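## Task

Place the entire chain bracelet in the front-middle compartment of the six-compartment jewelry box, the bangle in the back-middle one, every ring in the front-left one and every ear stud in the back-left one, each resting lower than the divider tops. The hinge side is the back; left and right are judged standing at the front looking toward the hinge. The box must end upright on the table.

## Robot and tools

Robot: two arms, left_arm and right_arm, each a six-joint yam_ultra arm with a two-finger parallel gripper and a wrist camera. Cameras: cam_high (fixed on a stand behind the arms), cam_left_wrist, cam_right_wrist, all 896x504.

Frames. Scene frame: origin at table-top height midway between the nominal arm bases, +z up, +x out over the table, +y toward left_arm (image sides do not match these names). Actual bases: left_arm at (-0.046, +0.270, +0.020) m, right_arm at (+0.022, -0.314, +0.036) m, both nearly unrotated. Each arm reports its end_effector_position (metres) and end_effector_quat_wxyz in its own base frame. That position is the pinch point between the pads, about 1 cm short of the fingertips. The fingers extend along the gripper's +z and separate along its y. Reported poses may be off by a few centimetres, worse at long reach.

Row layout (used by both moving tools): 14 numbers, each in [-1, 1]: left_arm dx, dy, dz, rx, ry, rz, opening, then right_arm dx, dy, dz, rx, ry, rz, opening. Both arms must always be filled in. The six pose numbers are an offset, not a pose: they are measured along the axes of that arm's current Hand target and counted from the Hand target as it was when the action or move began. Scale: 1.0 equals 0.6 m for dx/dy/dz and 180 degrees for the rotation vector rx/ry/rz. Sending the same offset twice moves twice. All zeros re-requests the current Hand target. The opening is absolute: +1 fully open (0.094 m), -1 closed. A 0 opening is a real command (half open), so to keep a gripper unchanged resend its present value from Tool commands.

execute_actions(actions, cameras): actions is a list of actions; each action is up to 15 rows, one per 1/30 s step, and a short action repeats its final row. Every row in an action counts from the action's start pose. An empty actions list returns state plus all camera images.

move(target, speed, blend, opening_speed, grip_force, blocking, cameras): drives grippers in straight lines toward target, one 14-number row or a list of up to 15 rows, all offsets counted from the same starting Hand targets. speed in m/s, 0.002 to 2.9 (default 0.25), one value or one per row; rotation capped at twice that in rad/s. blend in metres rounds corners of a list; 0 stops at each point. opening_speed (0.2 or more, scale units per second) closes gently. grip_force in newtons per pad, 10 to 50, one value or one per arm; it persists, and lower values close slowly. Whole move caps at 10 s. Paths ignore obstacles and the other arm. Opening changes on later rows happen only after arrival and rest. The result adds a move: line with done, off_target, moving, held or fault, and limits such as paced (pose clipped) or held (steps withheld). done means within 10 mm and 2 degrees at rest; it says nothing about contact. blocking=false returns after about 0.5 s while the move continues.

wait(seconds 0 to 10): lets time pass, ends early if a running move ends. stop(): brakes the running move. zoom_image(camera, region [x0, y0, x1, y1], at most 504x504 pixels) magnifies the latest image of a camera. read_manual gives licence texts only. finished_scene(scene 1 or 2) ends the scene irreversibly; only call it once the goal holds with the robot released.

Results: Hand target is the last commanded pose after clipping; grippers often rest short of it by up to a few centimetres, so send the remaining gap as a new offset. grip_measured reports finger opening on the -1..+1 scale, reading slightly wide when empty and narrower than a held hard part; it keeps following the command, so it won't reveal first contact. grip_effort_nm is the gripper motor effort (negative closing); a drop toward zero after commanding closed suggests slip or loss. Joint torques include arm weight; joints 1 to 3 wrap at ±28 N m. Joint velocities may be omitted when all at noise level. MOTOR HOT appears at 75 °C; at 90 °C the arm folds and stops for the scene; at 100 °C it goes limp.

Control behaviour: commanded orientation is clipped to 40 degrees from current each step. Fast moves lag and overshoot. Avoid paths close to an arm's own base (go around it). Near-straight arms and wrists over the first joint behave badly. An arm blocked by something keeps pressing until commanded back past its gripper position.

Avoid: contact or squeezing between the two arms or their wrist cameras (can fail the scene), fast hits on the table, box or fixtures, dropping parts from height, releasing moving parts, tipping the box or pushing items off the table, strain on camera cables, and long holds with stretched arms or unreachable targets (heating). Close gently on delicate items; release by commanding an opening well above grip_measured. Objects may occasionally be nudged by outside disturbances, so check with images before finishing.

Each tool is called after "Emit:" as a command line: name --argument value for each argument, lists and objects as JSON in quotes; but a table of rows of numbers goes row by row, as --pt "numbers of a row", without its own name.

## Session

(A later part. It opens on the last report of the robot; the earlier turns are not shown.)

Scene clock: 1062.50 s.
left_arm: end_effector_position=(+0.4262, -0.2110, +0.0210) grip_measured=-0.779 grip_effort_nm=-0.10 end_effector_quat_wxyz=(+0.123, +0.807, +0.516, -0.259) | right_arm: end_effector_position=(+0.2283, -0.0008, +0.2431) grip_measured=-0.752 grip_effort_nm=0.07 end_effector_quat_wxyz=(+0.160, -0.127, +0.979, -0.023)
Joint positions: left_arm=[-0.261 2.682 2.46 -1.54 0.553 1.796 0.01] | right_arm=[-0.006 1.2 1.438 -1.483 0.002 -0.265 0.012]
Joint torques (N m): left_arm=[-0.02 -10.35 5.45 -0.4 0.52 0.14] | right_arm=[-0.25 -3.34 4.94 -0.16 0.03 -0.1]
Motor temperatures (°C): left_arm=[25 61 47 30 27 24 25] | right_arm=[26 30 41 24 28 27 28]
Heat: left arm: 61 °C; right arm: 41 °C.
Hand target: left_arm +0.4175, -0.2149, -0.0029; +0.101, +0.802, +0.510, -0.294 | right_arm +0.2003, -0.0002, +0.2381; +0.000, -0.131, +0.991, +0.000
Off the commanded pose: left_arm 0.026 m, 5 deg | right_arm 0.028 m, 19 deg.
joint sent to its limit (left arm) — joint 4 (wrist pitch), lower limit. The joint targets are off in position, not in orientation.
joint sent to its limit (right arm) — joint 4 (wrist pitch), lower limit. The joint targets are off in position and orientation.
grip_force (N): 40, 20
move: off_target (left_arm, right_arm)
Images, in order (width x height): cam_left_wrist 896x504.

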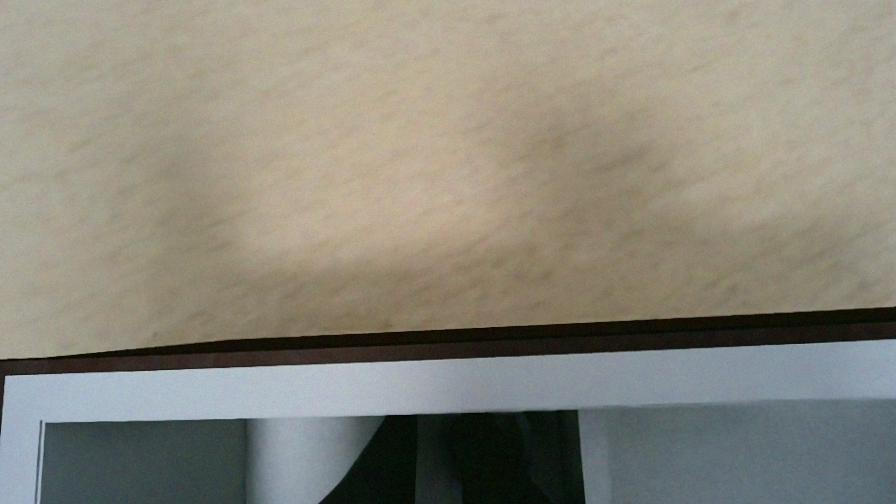

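Emit:
move --target '[-0.0172,-0.0042,-0.0242,0,0,0,-0.87,0,0,0,0,0,0,-0.75]' --speed 0.06 --cameras '["cam_left_wrist"]'

Emit:
zoom_image --camera "cam_left_wrist" --region '[340, 370, 600, 504]'

Scene clock: 1106.30 s.
left_arm: end_effector_position=(+0.4262, -0.2110, +0.0210) grip_measured=-0.869 grip_effort_nm=-0.10 end_effector_quat_wxyz=(+0.123, +0.807, +0.516, -0.259) | right_arm: end_effector_position=(+0.2283, -0.0008, +0.2431) grip_measured=-0.752 grip_effort_nm=0.08 end_effector_quat_wxyz=(+0.160, -0.127, +0.979, -0.023)
Joint positions: left_arm=[-0.261 2.682 2.46 -1.54 0.553 1.796 0.006] | right_arm=[-0.006 1.2 1.438 -1.483 0.002 -0.265 0.012]
Joint torques (N m): left_arm=[0.05 -14.12 3.95 -0.37 0.52 0.01] | right_arm=[-0.25 -3.33 4.94 -0.16 0.03 -0.08]
Motor temperatures (°C): left_arm=[25 58 45 30 27 24 25] | right_arm=[26 30 41 24 28 27 28]
Heat: left arm: 58 °C; right arm: 41 °C.
Hand target: left_arm +0.4175, -0.2149, +0.0151; +0.101, +0.802, +0.510, -0.294 | right_arm +0.2003, -0.0002, +0.2381; +0.000, -0.131, +0.991, +0.000
Off the commanded pose: left_arm 0.011 m, 5 deg | right_arm 0.028 m, 19 deg.
joint sent to its limit (left arm) — joint 4 (wrist pitch), lower limit. The joint targets are off in position, not in orientation.
joint sent to its limit (right arm) — joint 4 (wrist pitch), lower limit. The joint targets are off in position and orientation.
grip_force (N): 40, 20
move: off_target (left_arm, right_arm)
Images, in order (width x height): cam_left_wrist 896x504.

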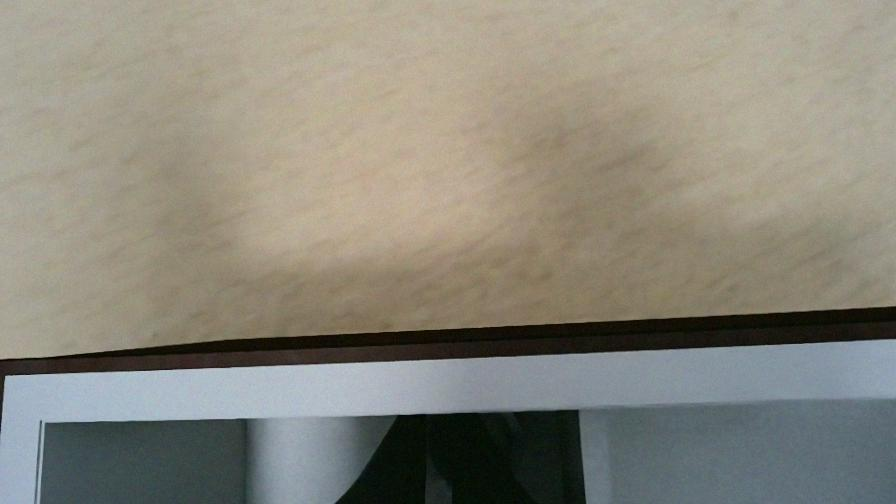

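Scaled by 1.938.

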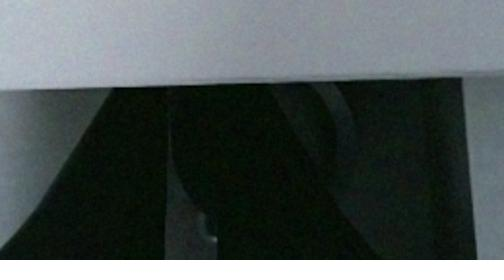

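Emit:
move --target '[0.0313,0.0067,0.0383,0,0,0,-0.87,0,0,0,0,0,0,-0.75]' --speed 0.06 --cameras '["cam_left_wrist"]'

Emit:
zoom_image --camera "cam_left_wrist" --region '[340, 370, 600, 504]'

Scene clock: 1122.93 s.
left_arm: end_effector_position=(+0.4284, -0.2138, +0.0210) grip_measured=-0.869 grip_effort_nm=-0.10 end_effector_quat_wxyz=(+0.130, +0.810, +0.510, -0.259) | right_arm: end_effector_position=(+0.2283, -0.0008, +0.2431) grip_measured=-0.752 grip_effort_nm=0.08 end_effector_quat_wxyz=(+0.160, -0.127, +0.979, -0.023)
Joint positions: left_arm=[-0.263 2.696 2.485 -1.544 0.562 1.808 0.006] | right_arm=[-0.006 1.2 1.438 -1.483 0.002 -0.265 0.012]
Joint torques (N m): left_arm=[0.47 -9.01 4.68 -0.39 0.37 0.13] | right_arm=[-0.25 -3.33 4.93 -0.16 0.04 -0.08]
Motor temperatures (°C): left_arm=[25 62 44 30 27 24 25] | right_arm=[26 30 40 24 28 27 28]
Heat: left arm: 62 °C; right arm: 40 °C.
Hand target: left_arm +0.4183, -0.2131, -0.0147; +0.101, +0.802, +0.510, -0.294 | right_arm +0.2003, -0.0002, +0.2381; +0.000, -0.131, +0.991, +0.000
Off the commanded pose: left_arm 0.037 m, 5 deg | right_arm 0.028 m, 19 deg.
joint sent to its limit (left arm) — joint 4 (wrist pitch), lower limit. The joint targets are off in position, not in orientation.
joint sent to its limit (right arm) — joint 4 (wrist pitch), lower limit. The joint targets are off in position and orientation.
grip_force (N): 40, 20
move: off_target (left_arm, right_arm)
Images, in order (width x height): cam_left_wrist 896x504.

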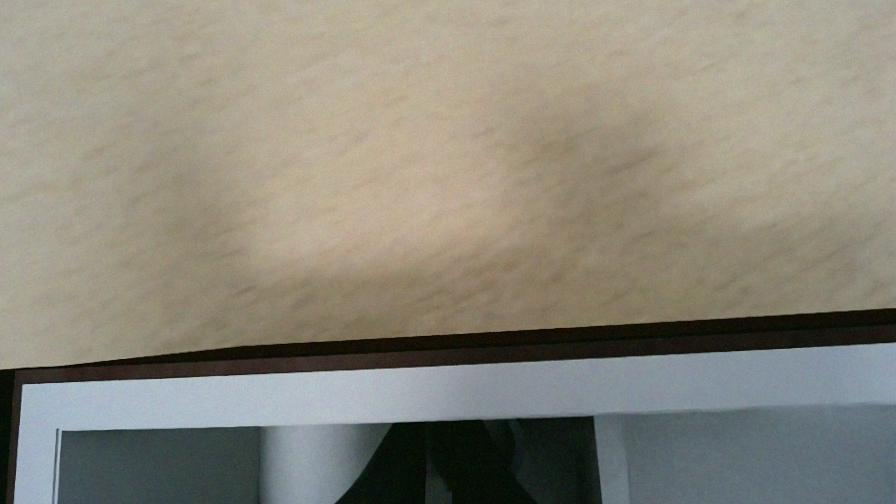

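Scaled by 1.938.

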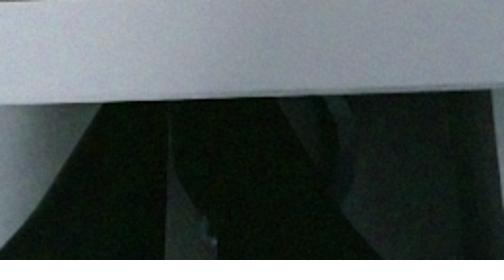

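Emit:
move --target '[0,0,0,0,0,0,-1,0,0,0,0,0,0,-0.75]' --speed 0.06 --cameras '["cam_left_wrist"]'

Emit:
zoom_image --camera "cam_left_wrist" --region '[340, 370, 600, 504]'

Scene clock: 1147.63 s.
left_arm: end_effector_position=(+0.4287, -0.2136, +0.0213) grip_measured=-0.986 grip_effort_nm=-0.81 end_effector_quat_wxyz=(+0.131, +0.809, +0.510, -0.260) | right_arm: end_effector_position=(+0.2283, -0.0008, +0.2431) grip_measured=-0.752 grip_effort_nm=0.08 end_effector_quat_wxyz=(+0.160, -0.127, +0.979, -0.023)
Joint positions: left_arm=[-0.261 2.696 2.485 -1.544 0.565 1.809 0.001] | right_arm=[-0.006 1.2 1.438 -1.483 0.002 -0.265 0.012]
Joint torques (N m): left_arm=[0.18 -9.03 4.63 -0.35 0.36 0.14] | right_arm=[-0.28 -3.33 4.94 -0.17 0.03 -0.09]
Motor temperatures (°C): left_arm=[25 54 43 30 27 24 25] | right_arm=[26 30 40 24 28 27 28]
Heat: left arm: 54 °C; right arm: 40 °C.
Hand target: left_arm +0.4183, -0.2131, -0.0147; +0.101, +0.802, +0.510, -0.294 | right_arm +0.2003, -0.0002, +0.2381; +0.000, -0.131, +0.991, +0.000
Off the commanded pose: left_arm 0.037 m, 5 deg | right_arm 0.028 m, 19 deg.
joint sent to its limit (left arm) — joint 4 (wrist pitch), lower limit. The joint targets are off in position, not in orientation.
joint sent to its limit (right arm) — joint 4 (wrist pitch), lower limit. The joint targets are off in position and orientation.
grip_force (N): 40, 20
move: off_target (left_arm, right_arm)
Images, in order (width x height): cam_left_wrist 896x504.

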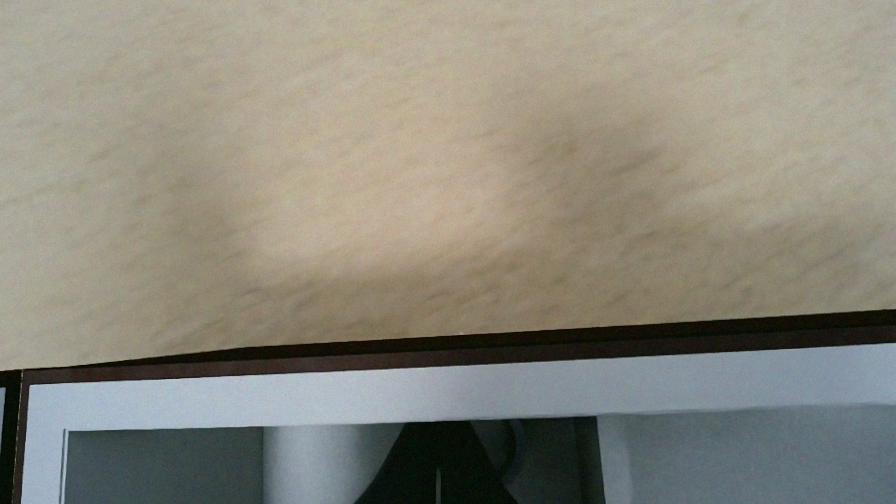

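Scaled by 1.938.

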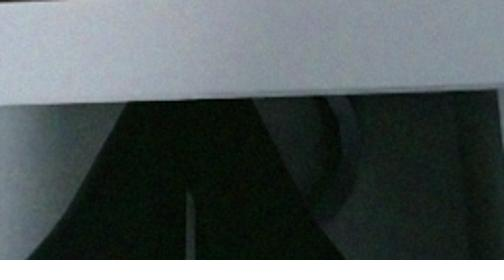

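Emit:
move --target '[-0.0717,-0.0174,-0.1009,0,0,0,-1,0,0,0,0,0,0,-0.75]' --speed 0.06 --cameras '["cam_left_wrist"]'

Emit:
zoom_image --camera "cam_left_wrist" --region '[300, 250, 600, 450]'

Scene clock: 1157.73 s.
left_arm: end_effector_position=(+0.4226, -0.2113, +0.0360) grip_measured=-0.986 grip_effort_nm=-0.79 end_effector_quat_wxyz=(+0.127, +0.799, +0.526, -0.262) | right_arm: end_effector_position=(+0.2283, -0.0008, +0.2431) grip_measured=-0.752 grip_effort_nm=0.08 end_effector_quat_wxyz=(+0.160, -0.127, +0.979, -0.023)
Joint positions: left_arm=[-0.26 2.636 2.428 -1.544 0.565 1.77 0.001] | right_arm=[-0.006 1.2 1.438 -1.483 0.002 -0.265 0.012]
Joint torques (N m): left_arm=[0.42 -20.49 2.88 -0.38 0.45 -0.09] | right_arm=[-0.27 -3.36 4.94 -0.16 0.03 -0.08]
Motor temperatures (°C): left_arm=[25 55 43 30 27 24 26] | right_arm=[26 29 40 24 28 27 28]
Heat: left arm: 55 °C; right arm: 40 °C.
Hand target: left_arm +0.4183, -0.2130, +0.0603; +0.101, +0.802, +0.510, -0.294 | right_arm +0.2003, -0.0002, +0.2381; +0.000, -0.131, +0.991, +0.000
Off the commanded pose: left_arm 0.025 m, 5 deg | right_arm 0.028 m, 19 deg.
joint sent to its limit (left arm) — joint 4 (wrist pitch), lower limit. The joint targets are off in position and orientation.
joint sent to its limit (right arm) — joint 4 (wrist pitch), lower limit. The joint targets are off in position and orientation.
grip_force (N): 40, 20
move: off_target (left_arm, right_arm)
Images, in order (width x height): cam_left_wrist 896x504.

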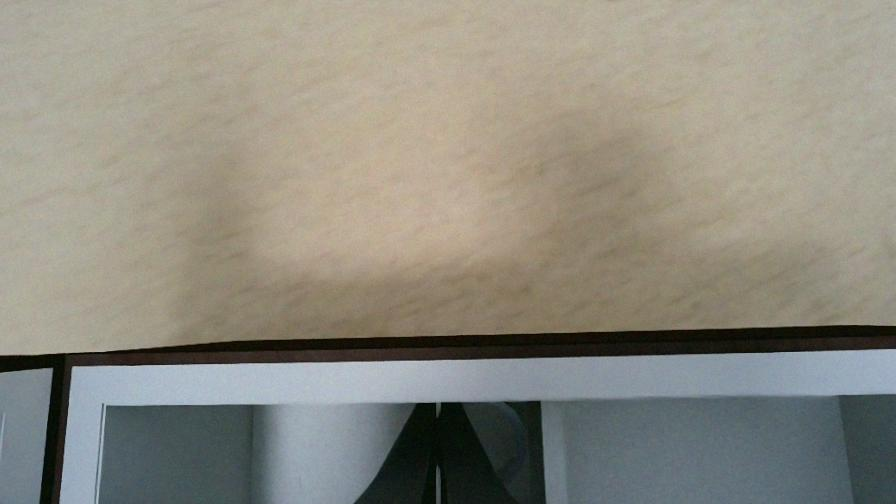

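Scaled by 1.680.

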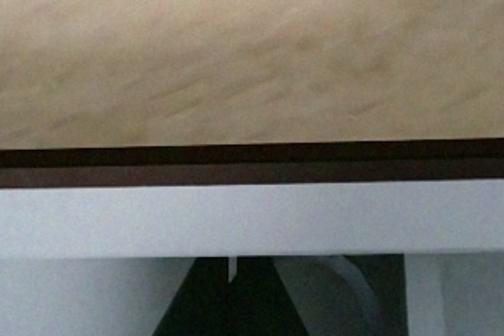

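Emit:
move --target '[-0.0573,-0.0139,-0.0807,0,0,0,-1,0,0,0,0,0,0,-0.75]' --speed 0.06 --cameras '["cam_left_wrist"]'

Emit:
zoom_image --camera "cam_left_wrist" --region '[300, 250, 600, 450]'

Scene clock: 1164.13 s.
left_arm: end_effector_position=(+0.4247, -0.2096, +0.1002) grip_measured=-0.986 grip_effort_nm=-0.79 end_effector_quat_wxyz=(+0.165, +0.795, +0.538, -0.226) | right_arm: end_effector_position=(+0.2283, -0.0008, +0.2431) grip_measured=-0.752 grip_effort_nm=0.07 end_effector_quat_wxyz=(+0.160, -0.127, +0.979, -0.023)
Joint positions: left_arm=[-0.255 2.479 2.404 -1.554 0.565 1.714 0.001] | right_arm=[-0.006 1.2 1.438 -1.483 0.002 -0.265 0.012]
Joint torques (N m): left_arm=[0.46 -18.95 2.91 -0.12 0.64 -0.05] | right_arm=[-0.25 -3.33 4.92 -0.16 0.03 -0.09]
Motor temperatures (°C): left_arm=[25 64 42 30 27 24 26] | right_arm=[26 29 40 24 28 27 28]
Heat: left arm: 64 °C; right arm: 40 °C.
Hand target: left_arm +0.4183, -0.2129, +0.1202; +0.101, +0.802, +0.510, -0.294 | right_arm +0.2003, -0.0002, +0.2381; +0.000, -0.131, +0.991, +0.000
Off the commanded pose: left_arm 0.021 m, 11 deg | right_arm 0.028 m, 19 deg.
joint sent to its limit (left arm) — joint 4 (wrist pitch), lower limit. The joint targets are off in position and orientation.
joint sent to its limit (right arm) — joint 4 (wrist pitch), lower limit. The joint targets are off in position and orientation.
grip_force (N): 40, 20
move: off_target (left_arm, right_arm)
Images, in order (width x height): cam_left_wrist 896x504.

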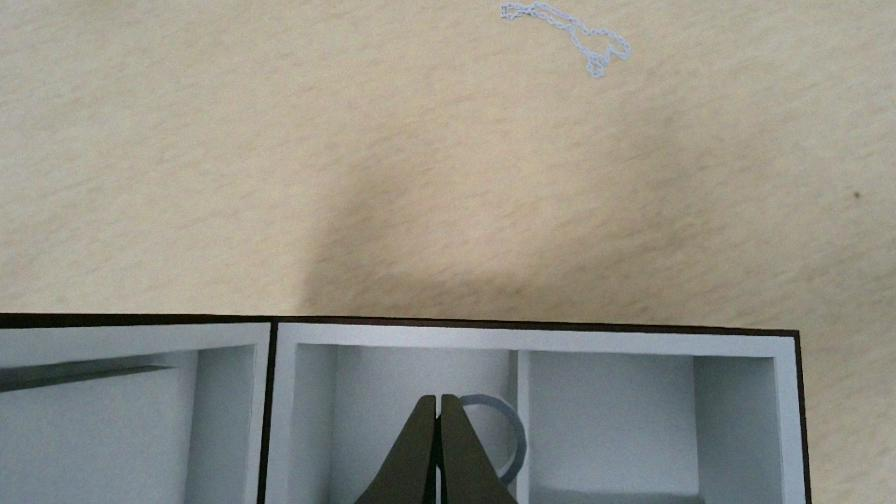

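Scaled by 1.680.

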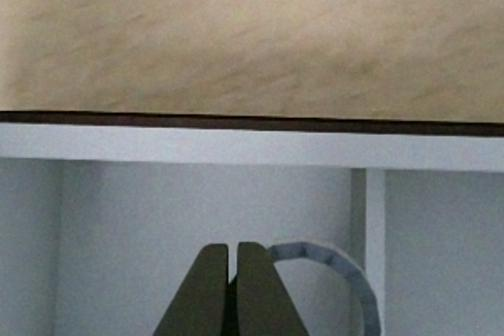

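Emit:
move --target '[0.2178,-0.1365,-0.1725,-0.1944,0.1115,-0.4981,-1,0,0,0,0,0,0,-0.75]' --speed 0.25 --cameras '["cam_left_wrist"]'

Scene clock: 1186.80 s.
left_arm: end_effector_position=(+0.4240, -0.0286, +0.1373) grip_measured=-0.986 grip_effort_nm=-0.79 end_effector_quat_wxyz=(+0.008, +0.200, +0.980, -0.001) | right_arm: end_effector_position=(+0.2283, -0.0008, +0.2431) grip_measured=-0.752 grip_effort_nm=0.08 end_effector_quat_wxyz=(+0.160, -0.127, +0.979, -0.023)
Joint positions: left_arm=[-0.068 2.2 2.183 -1.538 0.004 0.334 0.001] | right_arm=[-0.006 1.2 1.438 -1.483 0.002 -0.265 0.012]
Joint torques (N m): left_arm=[0.13 -11.55 6.93 -0.15 -0.11 -0.11] | right_arm=[-0.27 -3.34 4.96 -0.16 0.04 -0.08]
Motor temperatures (°C): left_arm=[25 81 42 29 27 24 26] | right_arm=[26 29 40 24 28 27 28]
Heat: left arm: 81 °C; right arm: 40 °C. Fold the left arm in close to its base, or ease its load, before you think long.
Hand target: left_arm +0.4249, -0.0284, +0.1400; +0.000, +0.191, +0.982, -0.001 | right_arm +0.2003, -0.0002, +0.2381; +0.000, -0.131, +0.991, +0.000
Off the commanded pose: left_arm 0.003 m, 1 deg | right_arm 0.028 m, 19 deg.
MOTOR HOT: joint 2 (shoulder) of the left arm reports 81 °C; the controller's stop level is 90 °C. To cool a motor, set the load down, stop pushing, or move to a pose that needs little force.
joint sent to its limit (left arm) — joint 4 (wrist pitch), lower limit. The joint targets are off in position, not in orientation.
joint sent to its limit (right arm) — joint 4 (wrist pitch), lower limit. The joint targets are off in position and orientation.
grip_force (N): 40, 20
move: off_target (right_arm)
Images, in order (width x height): cam_left_wrist 896x504.

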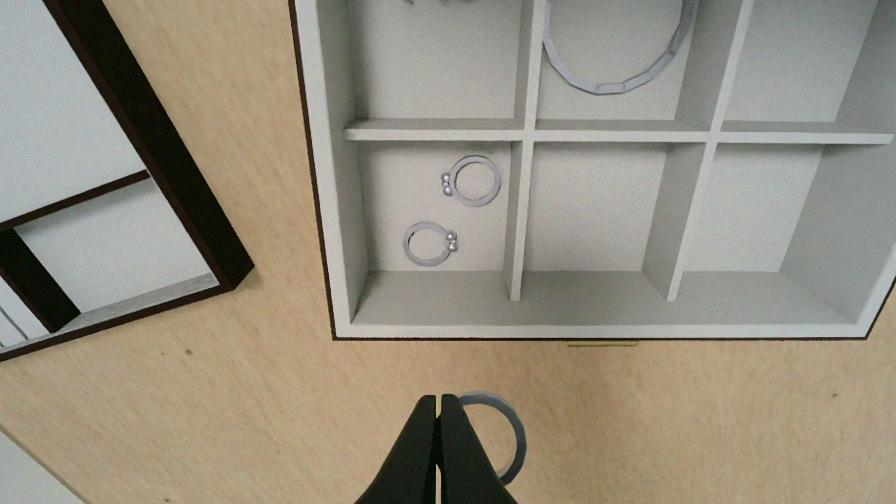

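Emit:
move --target '[0.371,-0.1725,-0.2167,0,0,0,-1,0,0,0,0,0,0,-0.75]' --speed 0.25 --cameras '[]'

Scene clock: 1193.63 s.
left_arm: end_effector_position=(+0.1861, -0.0407, +0.2750) grip_measured=-0.986 grip_effort_nm=-0.79 end_effector_quat_wxyz=(+0.224, +0.191, +0.956, -0.006) | right_arm: end_effector_position=(+0.2283, -0.0008, +0.2431) grip_measured=-0.752 grip_effort_nm=0.08 end_effector_quat_wxyz=(+0.160, -0.127, +0.979, -0.023)
Joint positions: left_arm=[-0.217 1.025 1.453 -1.546 0.004 0.177 0.001] | right_arm=[-0.006 1.2 1.438 -1.483 0.002 -0.265 0.012]
Joint torques (N m): left_arm=[-0.27 -0.32 3 0.64 -0.11 -0.14] | right_arm=[-0.23 -3.32 4.94 -0.16 0.03 -0.09]
Motor temperatures (°C): left_arm=[25 76 43 30 27 24 26] | right_arm=[26 29 40 24 28 27 28]
Heat: left arm: 76 °C; right arm: 40 °C. Fold the left arm in close to its base, or ease its load, before you think long.
Hand target: left_arm +0.1797, -0.0406, +0.2700; +0.000, +0.191, +0.982, -0.001 | right_arm +0.2003, -0.0002, +0.2381; +0.000, -0.131, +0.991, +0.000
Off the commanded pose: left_arm 0.008 m, 26 deg | right_arm 0.028 m, 19 deg.
MOTOR HOT: still on. Joint 2 (shoulder) of the left arm reports 76 °C.
joint sent to its limit (left arm) — joint 4 (wrist pitch), lower limit. The joint targets are off in position and orientation.
joint sent to its limit (right arm) — joint 4 (wrist pitch), lower limit. The joint targets are off in position and orientation.
grip_force (N): 40, 20
move: off_target (left_arm, right_arm)
No camera images: "cameras" was empty.

Emit:
wait --seconds 8

Scene clock: 1223.20 s.
left_arm: end_effector_position=(+0.1861, -0.0407, +0.2750) grip_measured=-0.986 grip_effort_nm=-0.79 end_effector_quat_wxyz=(+0.224, +0.191, +0.956, -0.006) | right_arm: end_effector_position=(+0.2283, -0.0008, +0.2431) grip_measured=-0.752 grip_effort_nm=0.08 end_effector_quat_wxyz=(+0.160, -0.127, +0.979, -0.023)
Joint positions: left_arm=[-0.217 1.025 1.453 -1.546 0.004 0.177 0.001] | right_arm=[-0.006 1.2 1.438 -1.483 0.002 -0.265 0.012]
Joint torques (N m): left_arm=[-0.53 -0.29 3.02 0.64 -0.11 -0.1] | right_arm=[-0.27 -3.32 4.92 -0.15 0.04 -0.09]
Motor temperatures (°C): left_arm=[25 56 41 31 27 24 26] | right_arm=[26 29 40 24 28 27 28]
Heat: left arm: 56 °C; right arm: 40 °C.
Hand target: left_arm +0.1797, -0.0406, +0.2700; +0.000, +0.191, +0.982, -0.001 | right_arm +0.2003, -0.0002, +0.2381; +0.000, -0.131, +0.991, +0.000
Tool commands: left_gripper/opening=-1.0 right_gripper/opening=-0.75
Off the commanded pose: left_arm 0.008 m, 26 deg | right_arm 0.028 m, 19 deg.
MOTOR HOT: cleared for the motors of the left arm.
grip_force (N): 40, 20
wait: 8.00 s; at rest from the start

Emit:
move --pt "-0.3708 0.1728 0.2167 0 0 0 -1 0 0 0 0 0 0 -0.75" --pt "-0.3708 0.1728 0.4 0 0 0 -1 0 0 0 0 0 0 -0.75" --speed '[0.25,0.08]' --blend '[0.01,0]' --cameras '["cam_left_wrist"]'

Scene clock: 1230.10 s.
left_arm: end_effector_position=(+0.4230, -0.0285, +0.0440) grip_measured=-0.986 grip_effort_nm=-0.79 end_effector_quat_wxyz=(+0.004, +0.183, +0.983, -0.001) | right_arm: end_effector_position=(+0.2283, -0.0008, +0.2431) grip_measured=-0.752 grip_effort_nm=0.08 end_effector_quat_wxyz=(+0.160, -0.127, +0.979, -0.023)
Joint positions: left_arm=[-0.068 2.189 1.793 -1.167 0.004 0.3 0.001] | right_arm=[-0.006 1.2 1.438 -1.483 0.002 -0.265 0.012]
Joint torques (N m): left_arm=[0.29 -10.71 3.36 0.34 -0.12 0.12] | right_arm=[-0.25 -3.36 4.93 -0.16 0.04 -0.09]
Motor temperatures (°C): left_arm=[25 55 42 31 27 24 26] | right_arm=[26 29 40 24 28 27 28]
Heat: left arm: 55 °C; right arm: 40 °C.
Hand target: left_arm +0.4248, -0.0283, +0.0300; +0.000, +0.191, +0.982, -0.001 | right_arm +0.2003, -0.0002, +0.2381; +0.000, -0.131, +0.991, +0.000
Off the commanded pose: left_arm 0.014 m, 1 deg | right_arm 0.028 m, 19 deg.
joint sent to its limit (right arm) — joint 4 (wrist pitch), lower limit. The joint targets are off in position and orientation.
grip_force (N): 40, 20
move: off_target (left_arm, right_arm)
Images, in order (width x height): cam_left_wrist 896x504.

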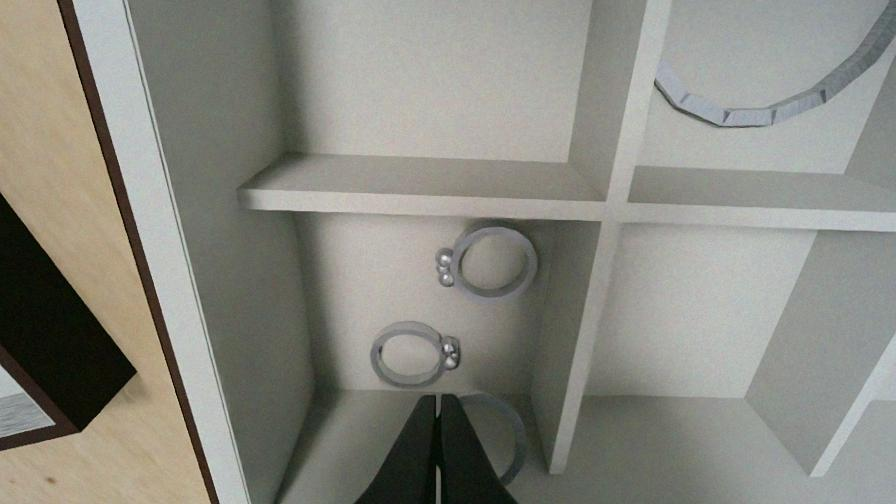

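Emit:
move --pt "0.025 0.002 0.0 0 0 0 -1 0 0 0 0 0 0 -0.75" --pt "0.025 0.002 0.0283 0 0 0 -1 0 0 0 0 0 0 -0.75" --speed 0.08 --blend '[0.005,0]' --cameras '["cam_left_wrist"]'

Scene clock: 1243.83 s.
left_arm: end_effector_position=(+0.4115, -0.0297, +0.0134) grip_measured=-0.986 grip_effort_nm=-0.78 end_effector_quat_wxyz=(-0.004, +0.195, +0.981, -0.008) | right_arm: end_effector_position=(+0.2283, -0.0008, +0.2431) grip_measured=-0.752 grip_effort_nm=0.08 end_effector_quat_wxyz=(+0.160, -0.127, +0.979, -0.023)
Joint positions: left_arm=[-0.068 2.189 1.669 -1.061 0.015 0.325 0.001] | right_arm=[-0.006 1.2 1.438 -1.483 0.002 -0.265 0.012]
Joint torques (N m): left_arm=[0.57 -13.42 2.92 0.17 -0.12 0.12] | right_arm=[-0.27 -3.32 4.94 -0.16 0.03 -0.08]
Motor temperatures (°C): left_arm=[25 58 42 31 27 24 26] | right_arm=[26 29 40 24 28 27 28]
Heat: left arm: 58 °C; right arm: 40 °C.
Hand target: left_arm +0.4114, -0.0216, +0.0130; +0.000, +0.191, +0.982, -0.001 | right_arm +0.2003, -0.0002, +0.2381; +0.000, -0.131, +0.991, +0.000
Off the commanded pose: left_arm 0.008 m, 1 deg | right_arm 0.028 m, 19 deg.
joint sent to its limit (right arm) — joint 4 (wrist pitch), lower limit. The joint targets are off in position and orientation.
grip_force (N): 40, 20
move: off_target (right_arm)
Images, in order (width x height): cam_left_wrist 896x504.

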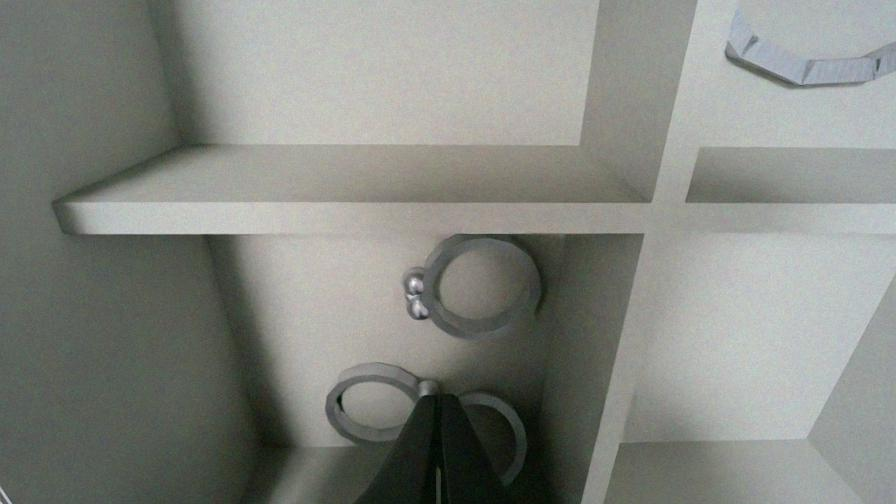

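Emit:
move --pt "0 0 0 0 0 0 -0.75 0 0 0 0 0 0 -0.75" --pt "0 0 -0.18 0 0 0 -0.75 0 0 0 0 0 0 -0.75" --speed 0.06 --opening_speed 0.3 --cameras '["cam_left_wrist"]'

Scene clock: 1252.47 s.
left_arm: end_effector_position=(+0.4072, -0.0268, +0.0954) grip_measured=-0.752 grip_effort_nm=0.05 end_effector_quat_wxyz=(-0.027, +0.195, +0.980, -0.005) | right_arm: end_effector_position=(+0.2283, -0.0008, +0.2431) grip_measured=-0.752 grip_effort_nm=0.08 end_effector_quat_wxyz=(+0.160, -0.127, +0.979, -0.023)
Joint positions: left_arm=[-0.067 2.175 1.974 -1.425 0.004 0.326 0.012] | right_arm=[-0.006 1.2 1.438 -1.483 0.002 -0.265 0.012]
Joint torques (N m): left_arm=[0.65 -16.16 7.17 -0.27 -0.11 0.08] | right_arm=[-0.28 -3.33 4.93 -0.16 0.04 -0.08]
Motor temperatures (°C): left_arm=[25 62 42 30 27 24 26] | right_arm=[26 29 40 24 28 27 28]
Heat: left arm: 62 °C; right arm: 40 °C.
Hand target: left_arm +0.4114, -0.0215, +0.1210; +0.000, +0.191, +0.982, -0.001 | right_arm +0.2003, -0.0002, +0.2381; +0.000, -0.131, +0.991, +0.000
Off the commanded pose: left_arm 0.026 m, 3 deg | right_arm 0.028 m, 19 deg.
joint sent to its limit (right arm) — joint 4 (wrist pitch), lower limit. The joint targets are off in position and orientation.
grip_force (N): 40, 20
move: off_target (left_arm, right_arm)
Images, in order (width x height): cam_left_wrist 896x504.

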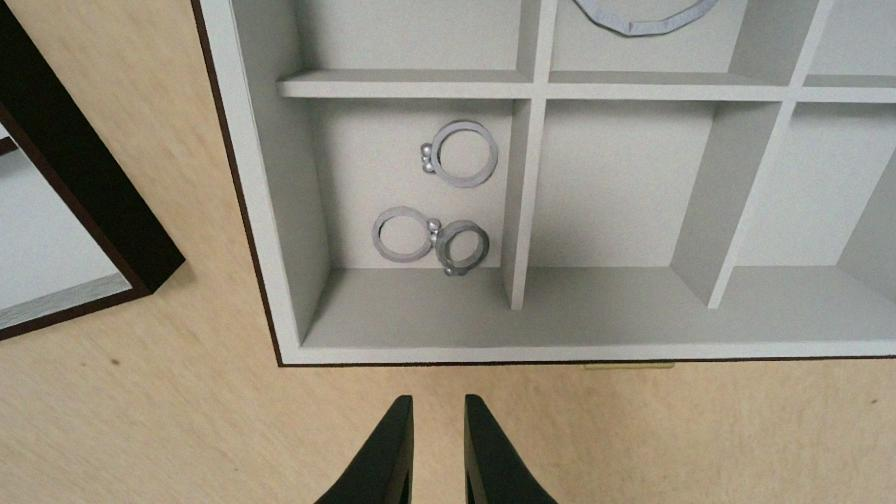

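Emit:
move --target '[0.0923,-0.4847,-0.083,0,0,0.143,-0.75,0,0,0,0,0,0,-0.75]' --speed 0.25 --cameras '["cam_left_wrist"]'

Scene clock: 1267.40 s.
left_arm: end_effector_position=(+0.2501, -0.2698, +0.1679) grip_measured=-0.752 grip_effort_nm=0.05 end_effector_quat_wxyz=(+0.005, +0.412, +0.911, -0.004) | right_arm: end_effector_position=(+0.2283, -0.0008, +0.2431) grip_measured=-0.752 grip_effort_nm=0.08 end_effector_quat_wxyz=(+0.160, -0.127, +0.979, -0.023)
Joint positions: left_arm=[-0.824 1.955 1.934 -1.538 0.004 0.025 0.012] | right_arm=[-0.006 1.2 1.438 -1.483 0.002 -0.265 0.012]
Joint torques (N m): left_arm=[0.36 -9.18 6.63 -0.17 -0.06 -0.09] | right_arm=[-0.24 -3.34 4.93 -0.16 0.04 -0.09]
Motor temperatures (°C): left_arm=[25 63 43 30 27 24 26] | right_arm=[26 29 40 24 28 27 28]
Heat: left arm: 63 °C; right arm: 40 °C.
Hand target: left_arm +0.2508, -0.2701, +0.1711; +0.000, +0.405, +0.914, +0.000 | right_arm +0.2003, -0.0002, +0.2381; +0.000, -0.131, +0.991, +0.000
Off the commanded pose: left_arm 0.003 m, 1 deg | right_arm 0.028 m, 19 deg.
joint sent to its limit (left arm) — joint 4 (wrist pitch), lower limit. The joint targets are off in position, not in orientation.
joint sent to its limit (right arm) — joint 4 (wrist pitch), lower limit. The joint targets are off in position and orientation.
grip_force (N): 40, 20
move: off_target (right_arm)
Images, in order (width x height): cam_left_wrist 896x504.

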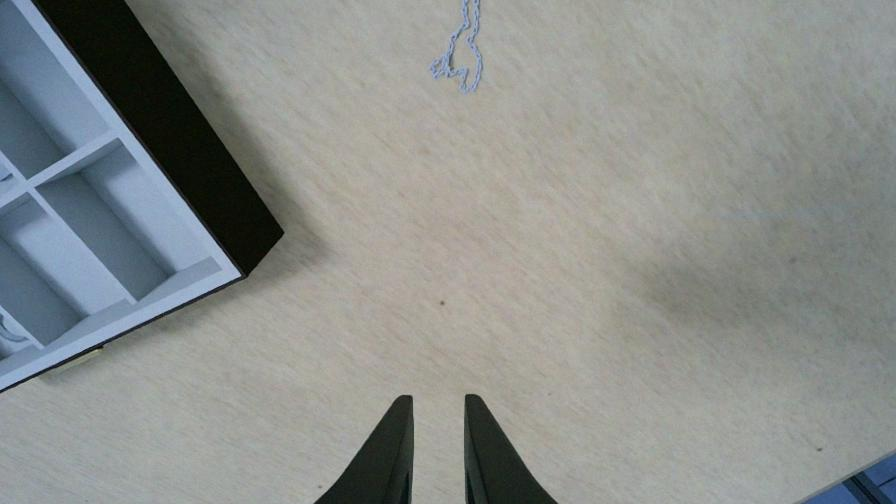

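Emit:
move --target '[-0.1405,-0.0213,0.155,0,0,0,-0.5,0,0,0,0,0,0,-0.75]' --speed 0.2 --cameras '["cam_left_wrist"]'

Scene clock: 1283.93 s.
left_arm: end_effector_position=(+0.2875, -0.3318, +0.0806) grip_measured=-0.501 grip_effort_nm=0.05 end_effector_quat_wxyz=(-0.017, +0.413, +0.911, +0.002) | right_arm: end_effector_position=(+0.2283, -0.0008, +0.2431) grip_measured=-0.752 grip_effort_nm=0.08 end_effector_quat_wxyz=(+0.160, -0.127, +0.979, -0.023)
Joint positions: left_arm=[-0.855 2.298 2.118 -1.423 0.01 -0.004 0.023] | right_arm=[-0.006 1.2 1.438 -1.483 0.002 -0.265 0.012]
Joint torques (N m): left_arm=[-0.27 -11.29 7.38 0.17 -0.06 -0.09] | right_arm=[-0.27 -3.36 4.96 -0.15 0.04 -0.08]
Motor temperatures (°C): left_arm=[25 59 43 30 27 24 26] | right_arm=[26 29 40 24 28 27 28]
Heat: left arm: 59 °C; right arm: 40 °C.
Hand target: left_arm +0.2980, -0.3413, +0.0782; +0.000, +0.405, +0.914, +0.000 | right_arm +0.2003, -0.0002, +0.2381; +0.000, -0.131, +0.991, +0.000
Off the commanded pose: left_arm 0.014 m, 2 deg | right_arm 0.028 m, 19 deg.
joint sent to its limit (right arm) — joint 4 (wrist pitch), lower limit. The joint targets are off in position and orientation.
grip_force (N): 40, 20
move: off_target (left_arm, right_arm)
Images, in order (width x height): cam_left_wrist 896x504.

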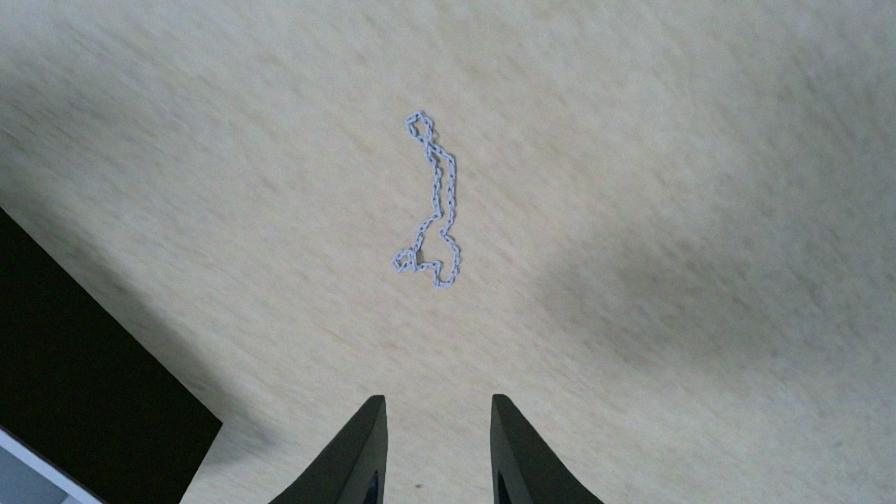

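Emit:
move --target '[-0.0253,-0.0015,0.075,0,0,0,-0.6,0,0,0,0,0,0,-0.75]' --speed 0.12 --cameras '["cam_left_wrist"]'

Scene clock: 1297.17 s.
left_arm: end_effector_position=(+0.3025, -0.3490, +0.0478) grip_measured=-0.599 grip_effort_nm=-0.10 end_effector_quat_wxyz=(-0.002, +0.412, +0.911, -0.004) | right_arm: end_effector_position=(+0.2283, -0.0008, +0.2431) grip_measured=-0.752 grip_effort_nm=0.08 end_effector_quat_wxyz=(+0.160, -0.127, +0.979, -0.023)
Joint positions: left_arm=[-0.855 2.373 2.118 -1.316 0.01 -0.005 0.019] | right_arm=[-0.006 1.2 1.438 -1.483 0.002 -0.265 0.012]
Joint torques (N m): left_arm=[-0.28 -11.74 4.51 0.32 -0.07 -0.08] | right_arm=[-0.25 -3.34 4.92 -0.16 0.03 -0.09]
Motor temperatures (°C): left_arm=[25 57 45 30 27 24 26] | right_arm=[26 29 40 24 28 27 28]
Heat: left arm: 57 °C; right arm: 40 °C.
Hand target: left_arm +0.3075, -0.3532, +0.0332; +0.000, +0.405, +0.914, +0.000 | right_arm +0.2003, -0.0002, +0.2381; +0.000, -0.131, +0.991, +0.000
Off the commanded pose: left_arm 0.016 m, 1 deg | right_arm 0.028 m, 19 deg.
joint sent to its limit (right arm) — joint 4 (wrist pitch), lower limit. The joint targets are off in position and orientation.
grip_force (N): 40, 20
move: off_target (left_arm, right_arm)
Images, in order (width x height): cam_left_wrist 896x504.

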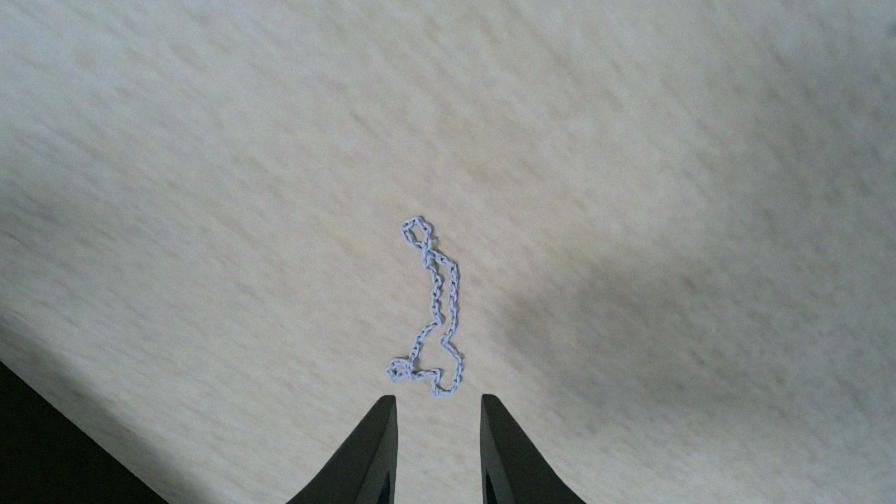

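Emit:
move --target '[0.0129,-0.0001,0.0637,0,0,0,-0.6,0,0,0,0,0,0,-0.75]' --speed 0.08 --cameras '["cam_left_wrist"]'

Scene clock: 1306.60 s.
left_arm: end_effector_position=(+0.3005, -0.3467, +0.0077) grip_measured=-0.599 grip_effort_nm=-0.10 end_effector_quat_wxyz=(-0.001, +0.412, +0.911, -0.005) | right_arm: end_effector_position=(+0.2283, -0.0008, +0.2431) grip_measured=-0.752 grip_effort_nm=0.08 end_effector_quat_wxyz=(+0.160, -0.127, +0.979, -0.023)
Joint positions: left_arm=[-0.855 2.373 1.959 -1.153 0.01 -0.005 0.019] | right_arm=[-0.006 1.2 1.438 -1.483 0.002 -0.265 0.012]
Joint torques (N m): left_arm=[-0.44 -12.55 3.33 0.34 -0.07 -0.11] | right_arm=[-0.24 -3.34 4.92 -0.16 0.04 -0.08]
Motor temperatures (°C): left_arm=[25 62 44 30 27 24 26] | right_arm=[26 29 40 24 28 27 28]
Heat: left arm: 62 °C; right arm: 40 °C.
Hand target: left_arm +0.3023, -0.3475, -0.0050; +0.000, +0.405, +0.914, +0.000 | right_arm +0.2003, -0.0002, +0.2381; +0.000, -0.131, +0.991, +0.000
Off the commanded pose: left_arm 0.013 m, 1 deg | right_arm 0.028 m, 19 deg.
joint sent to its limit (right arm) — joint 4 (wrist pitch), lower limit. The joint targets are off in position and orientation.
grip_force (N): 40, 20
move: off_target (left_arm, right_arm)
Images, in order (width x height): cam_left_wrist 896x504.

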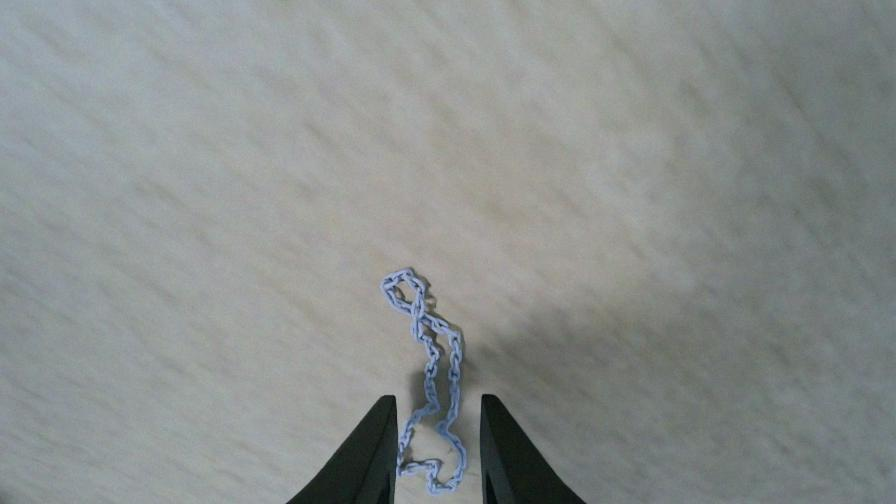

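Emit:
move --target '[0.0,0.0,0.05,0,0,0,-0.6,0,0,0,0,0,0,-0.75]' --speed 0.05 --cameras '["cam_left_wrist"]'

Scene clock: 1311.43 s.
left_arm: end_effector_position=(+0.2995, -0.3456, -0.0017) grip_measured=-0.599 grip_effort_nm=-0.10 end_effector_quat_wxyz=(+0.000, +0.412, +0.911, -0.005) | right_arm: end_effector_position=(+0.2283, -0.0008, +0.2431) grip_measured=-0.752 grip_effort_nm=0.08 end_effector_quat_wxyz=(+0.160, -0.127, +0.979, -0.023)
Joint positions: left_arm=[-0.855 2.373 1.92 -1.113 0.01 -0.005 0.019] | right_arm=[-0.006 1.2 1.438 -1.483 0.002 -0.265 0.012]
Joint torques (N m): left_arm=[-0.35 -10.35 1.22 0.83 -0.09 -0.07] | right_arm=[-0.24 -3.36 4.94 -0.16 0.03 -0.09]
Motor temperatures (°C): left_arm=[25 63 43 30 27 24 26] | right_arm=[26 29 40 24 28 27 28]
Heat: left arm: 63 °C; right arm: 40 °C.
Hand target: left_arm +0.3023, -0.3476, -0.0350; +0.000, +0.405, +0.914, +0.000 | right_arm +0.2003, -0.0002, +0.2381; +0.000, -0.131, +0.991, +0.000
Off the commanded pose: left_arm 0.033 m, 1 deg | right_arm 0.028 m, 19 deg.
joint sent to its limit (right arm) — joint 4 (wrist pitch), lower limit. The joint targets are off in position and orientation.
grip_force (N): 40, 20
move: off_target (left_arm, right_arm)
Images, in order (width x height): cam_left_wrist 896x504.

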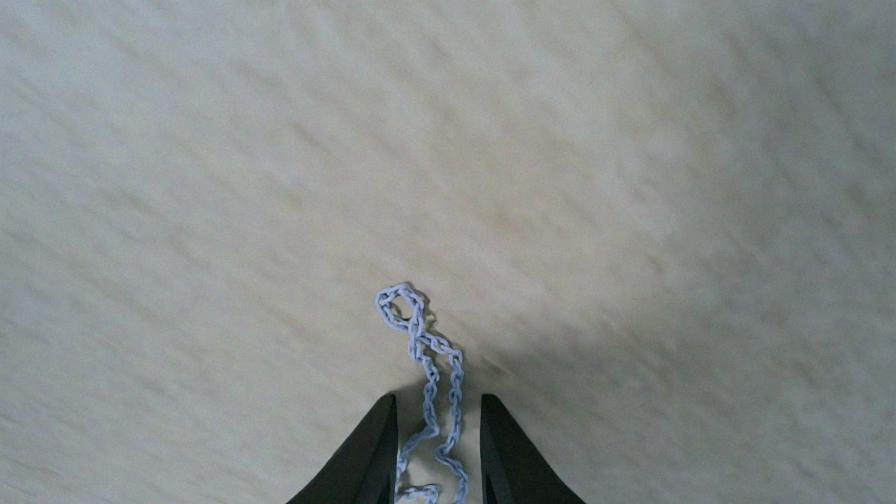

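Emit:
move --target '[0.0,0.0,0.0,0,0,0,-1,0,0,0,0,0,0,-0.75]' --speed 0.05 --opening_speed 0.3 --cameras '["cam_left_wrist"]'

Scene clock: 1316.37 s.
left_arm: end_effector_position=(+0.2980, -0.3490, -0.0017) grip_measured=-0.947 grip_effort_nm=-0.87 end_effector_quat_wxyz=(+0.002, +0.414, +0.910, -0.008) | right_arm: end_effector_position=(+0.2283, -0.0008, +0.2431) grip_measured=-0.752 grip_effort_nm=0.08 end_effector_quat_wxyz=(+0.160, -0.127, +0.979, -0.023)
Joint positions: left_arm=[-0.861 2.373 1.92 -1.107 0.013 -0.007 0.002] | right_arm=[-0.006 1.2 1.438 -1.483 0.002 -0.265 0.012]
Joint torques (N m): left_arm=[0.03 -10.33 1.14 0.82 -0.09 -0.1] | right_arm=[-0.24 -3.34 4.96 -0.16 0.04 -0.08]
Motor temperatures (°C): left_arm=[25 63 43 30 26 24 26] | right_arm=[26 29 40 24 28 27 28]
Heat: left arm: 63 °C; right arm: 40 °C.
Hand target: left_arm +0.3023, -0.3476, -0.0350; +0.000, +0.405, +0.914, +0.000 | right_arm +0.2003, -0.0002, +0.2381; +0.000, -0.131, +0.991, +0.000
Off the commanded pose: left_arm 0.034 m, 1 deg | right_arm 0.028 m, 19 deg.
joint sent to its limit (right arm) — joint 4 (wrist pitch), lower limit. The joint targets are off in position and orientation.
grip_force (N): 40, 20
move: off_target (left_arm, right_arm)
Images, in order (width x height): cam_left_wrist 896x504.

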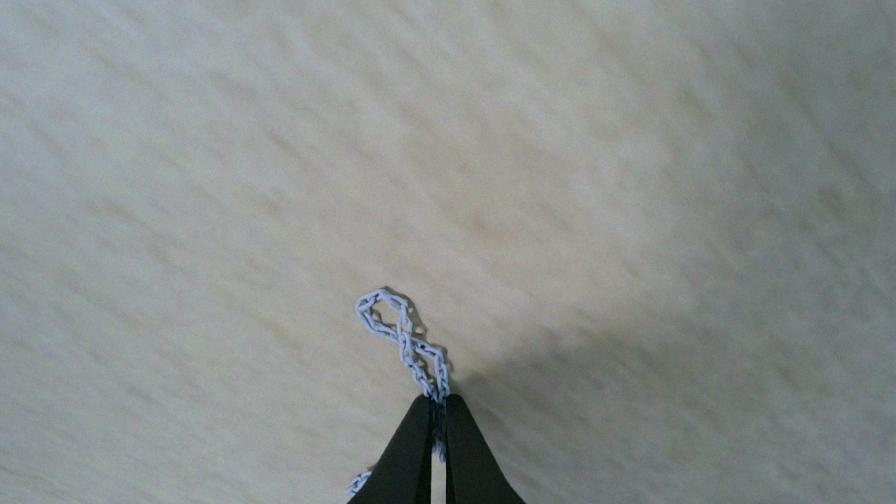

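Emit:
move --target '[0.0,0.0,-0.16,0,0,0,-1,0,0,0,0,0,0,-0.75]' --speed 0.1 --cameras '["cam_left_wrist"]'

Scene clock: 1322.40 s.
left_arm: end_effector_position=(+0.2967, -0.3470, +0.0481) grip_measured=-0.994 grip_effort_nm=-0.33 end_effector_quat_wxyz=(-0.011, +0.409, +0.912, -0.001) | right_arm: end_effector_position=(+0.2283, -0.0008, +0.2431) grip_measured=-0.752 grip_effort_nm=0.08 end_effector_quat_wxyz=(+0.160, -0.127, +0.979, -0.023)
Joint positions: left_arm=[-0.861 2.372 2.117 -1.336 0.011 -0.017 0] | right_arm=[-0.006 1.2 1.438 -1.483 0.002 -0.265 0.012]
Joint torques (N m): left_arm=[-0.06 -14.75 7.02 -0.2 -0.11 -0.08] | right_arm=[-0.27 -3.34 4.96 -0.16 0.03 -0.08]
Motor temperatures (°C): left_arm=[25 63 43 30 26 24 26] | right_arm=[26 29 40 24 28 27 28]
Heat: left arm: 63 °C; right arm: 40 °C.
Hand target: left_arm +0.3023, -0.3474, +0.0610; +0.000, +0.405, +0.914, +0.000 | right_arm +0.2003, -0.0002, +0.2381; +0.000, -0.131, +0.991, +0.000
Off the commanded pose: left_arm 0.014 m, 1 deg | right_arm 0.028 m, 19 deg.
joint sent to its limit (right arm) — joint 4 (wrist pitch), lower limit. The joint targets are off in position and orientation.
grip_force (N): 40, 20
move: off_target (left_arm, right_arm)
Images, in order (width x height): cam_left_wrist 896x504.

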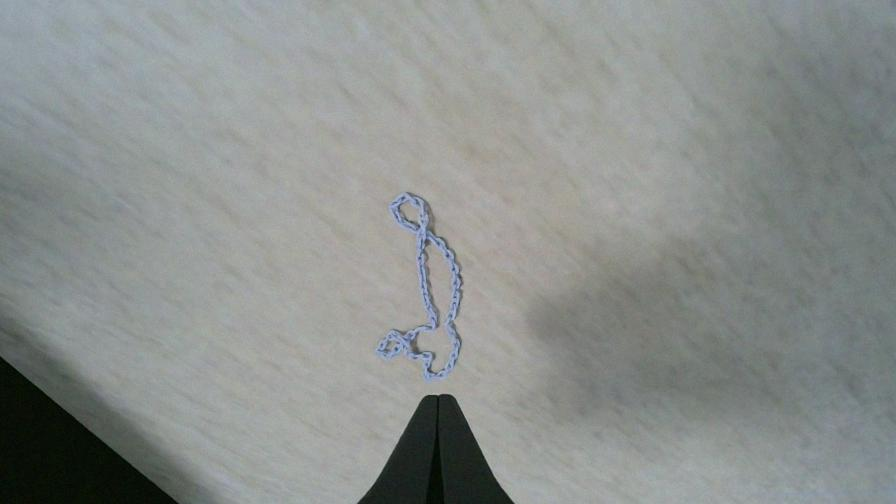

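Emit:
move --target '[0.0238,0.0033,0.0933,0,0,0,-0.65,0,0,0,0,0,0,-0.75]' --speed 0.12 --cameras '["cam_left_wrist"]'

Scene clock: 1344.03 s.
left_arm: end_effector_position=(+0.2849, -0.3269, -0.0011) grip_measured=-0.651 grip_effort_nm=0.04 end_effector_quat_wxyz=(-0.034, +0.410, +0.911, +0.012) | right_arm: end_effector_position=(+0.2283, -0.0008, +0.2431) grip_measured=-0.752 grip_effort_nm=0.08 end_effector_quat_wxyz=(+0.160, -0.127, +0.979, -0.023)
Joint positions: left_arm=[-0.853 2.353 1.885 -1.175 0.007 -0.007 0.016] | right_arm=[-0.006 1.2 1.438 -1.483 0.002 -0.265 0.012]
Joint torques (N m): left_arm=[0.39 -16.42 2.71 0.51 0 -0.05] | right_arm=[-0.25 -3.34 4.93 -0.17 0.03 -0.08]
Motor temperatures (°C): left_arm=[25 62 45 30 26 24 26] | right_arm=[26 29 40 24 28 27 28]
Heat: left arm: 62 °C; right arm: 40 °C.
Hand target: left_arm +0.2942, -0.3356, +0.0050; +0.000, +0.405, +0.914, +0.000 | right_arm +0.2003, -0.0002, +0.2381; +0.000, -0.131, +0.991, +0.000
Off the commanded pose: left_arm 0.014 m, 4 deg | right_arm 0.028 m, 19 deg.
joint sent to its limit (right arm) — joint 4 (wrist pitch), lower limit. The joint targets are off in position and orientation.
grip_force (N): 40, 20
move: off_target (left_arm, right_arm)
Images, in order (width x height): cam_left_wrist 896x504.

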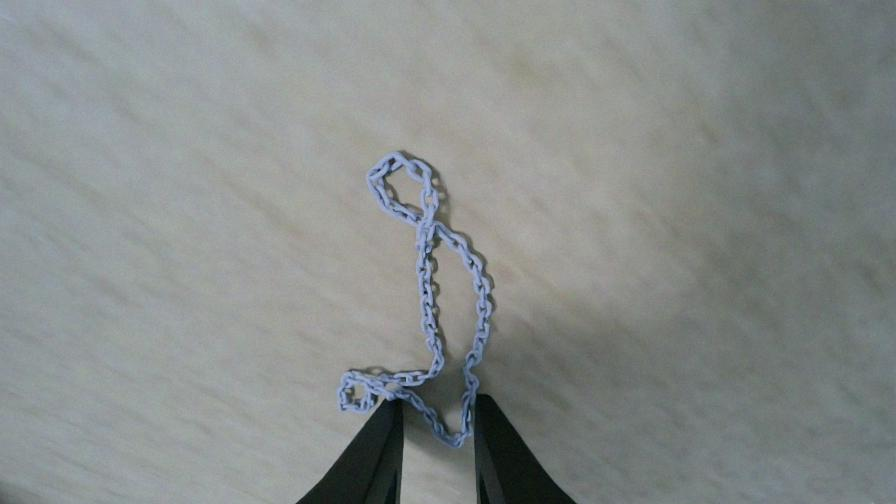

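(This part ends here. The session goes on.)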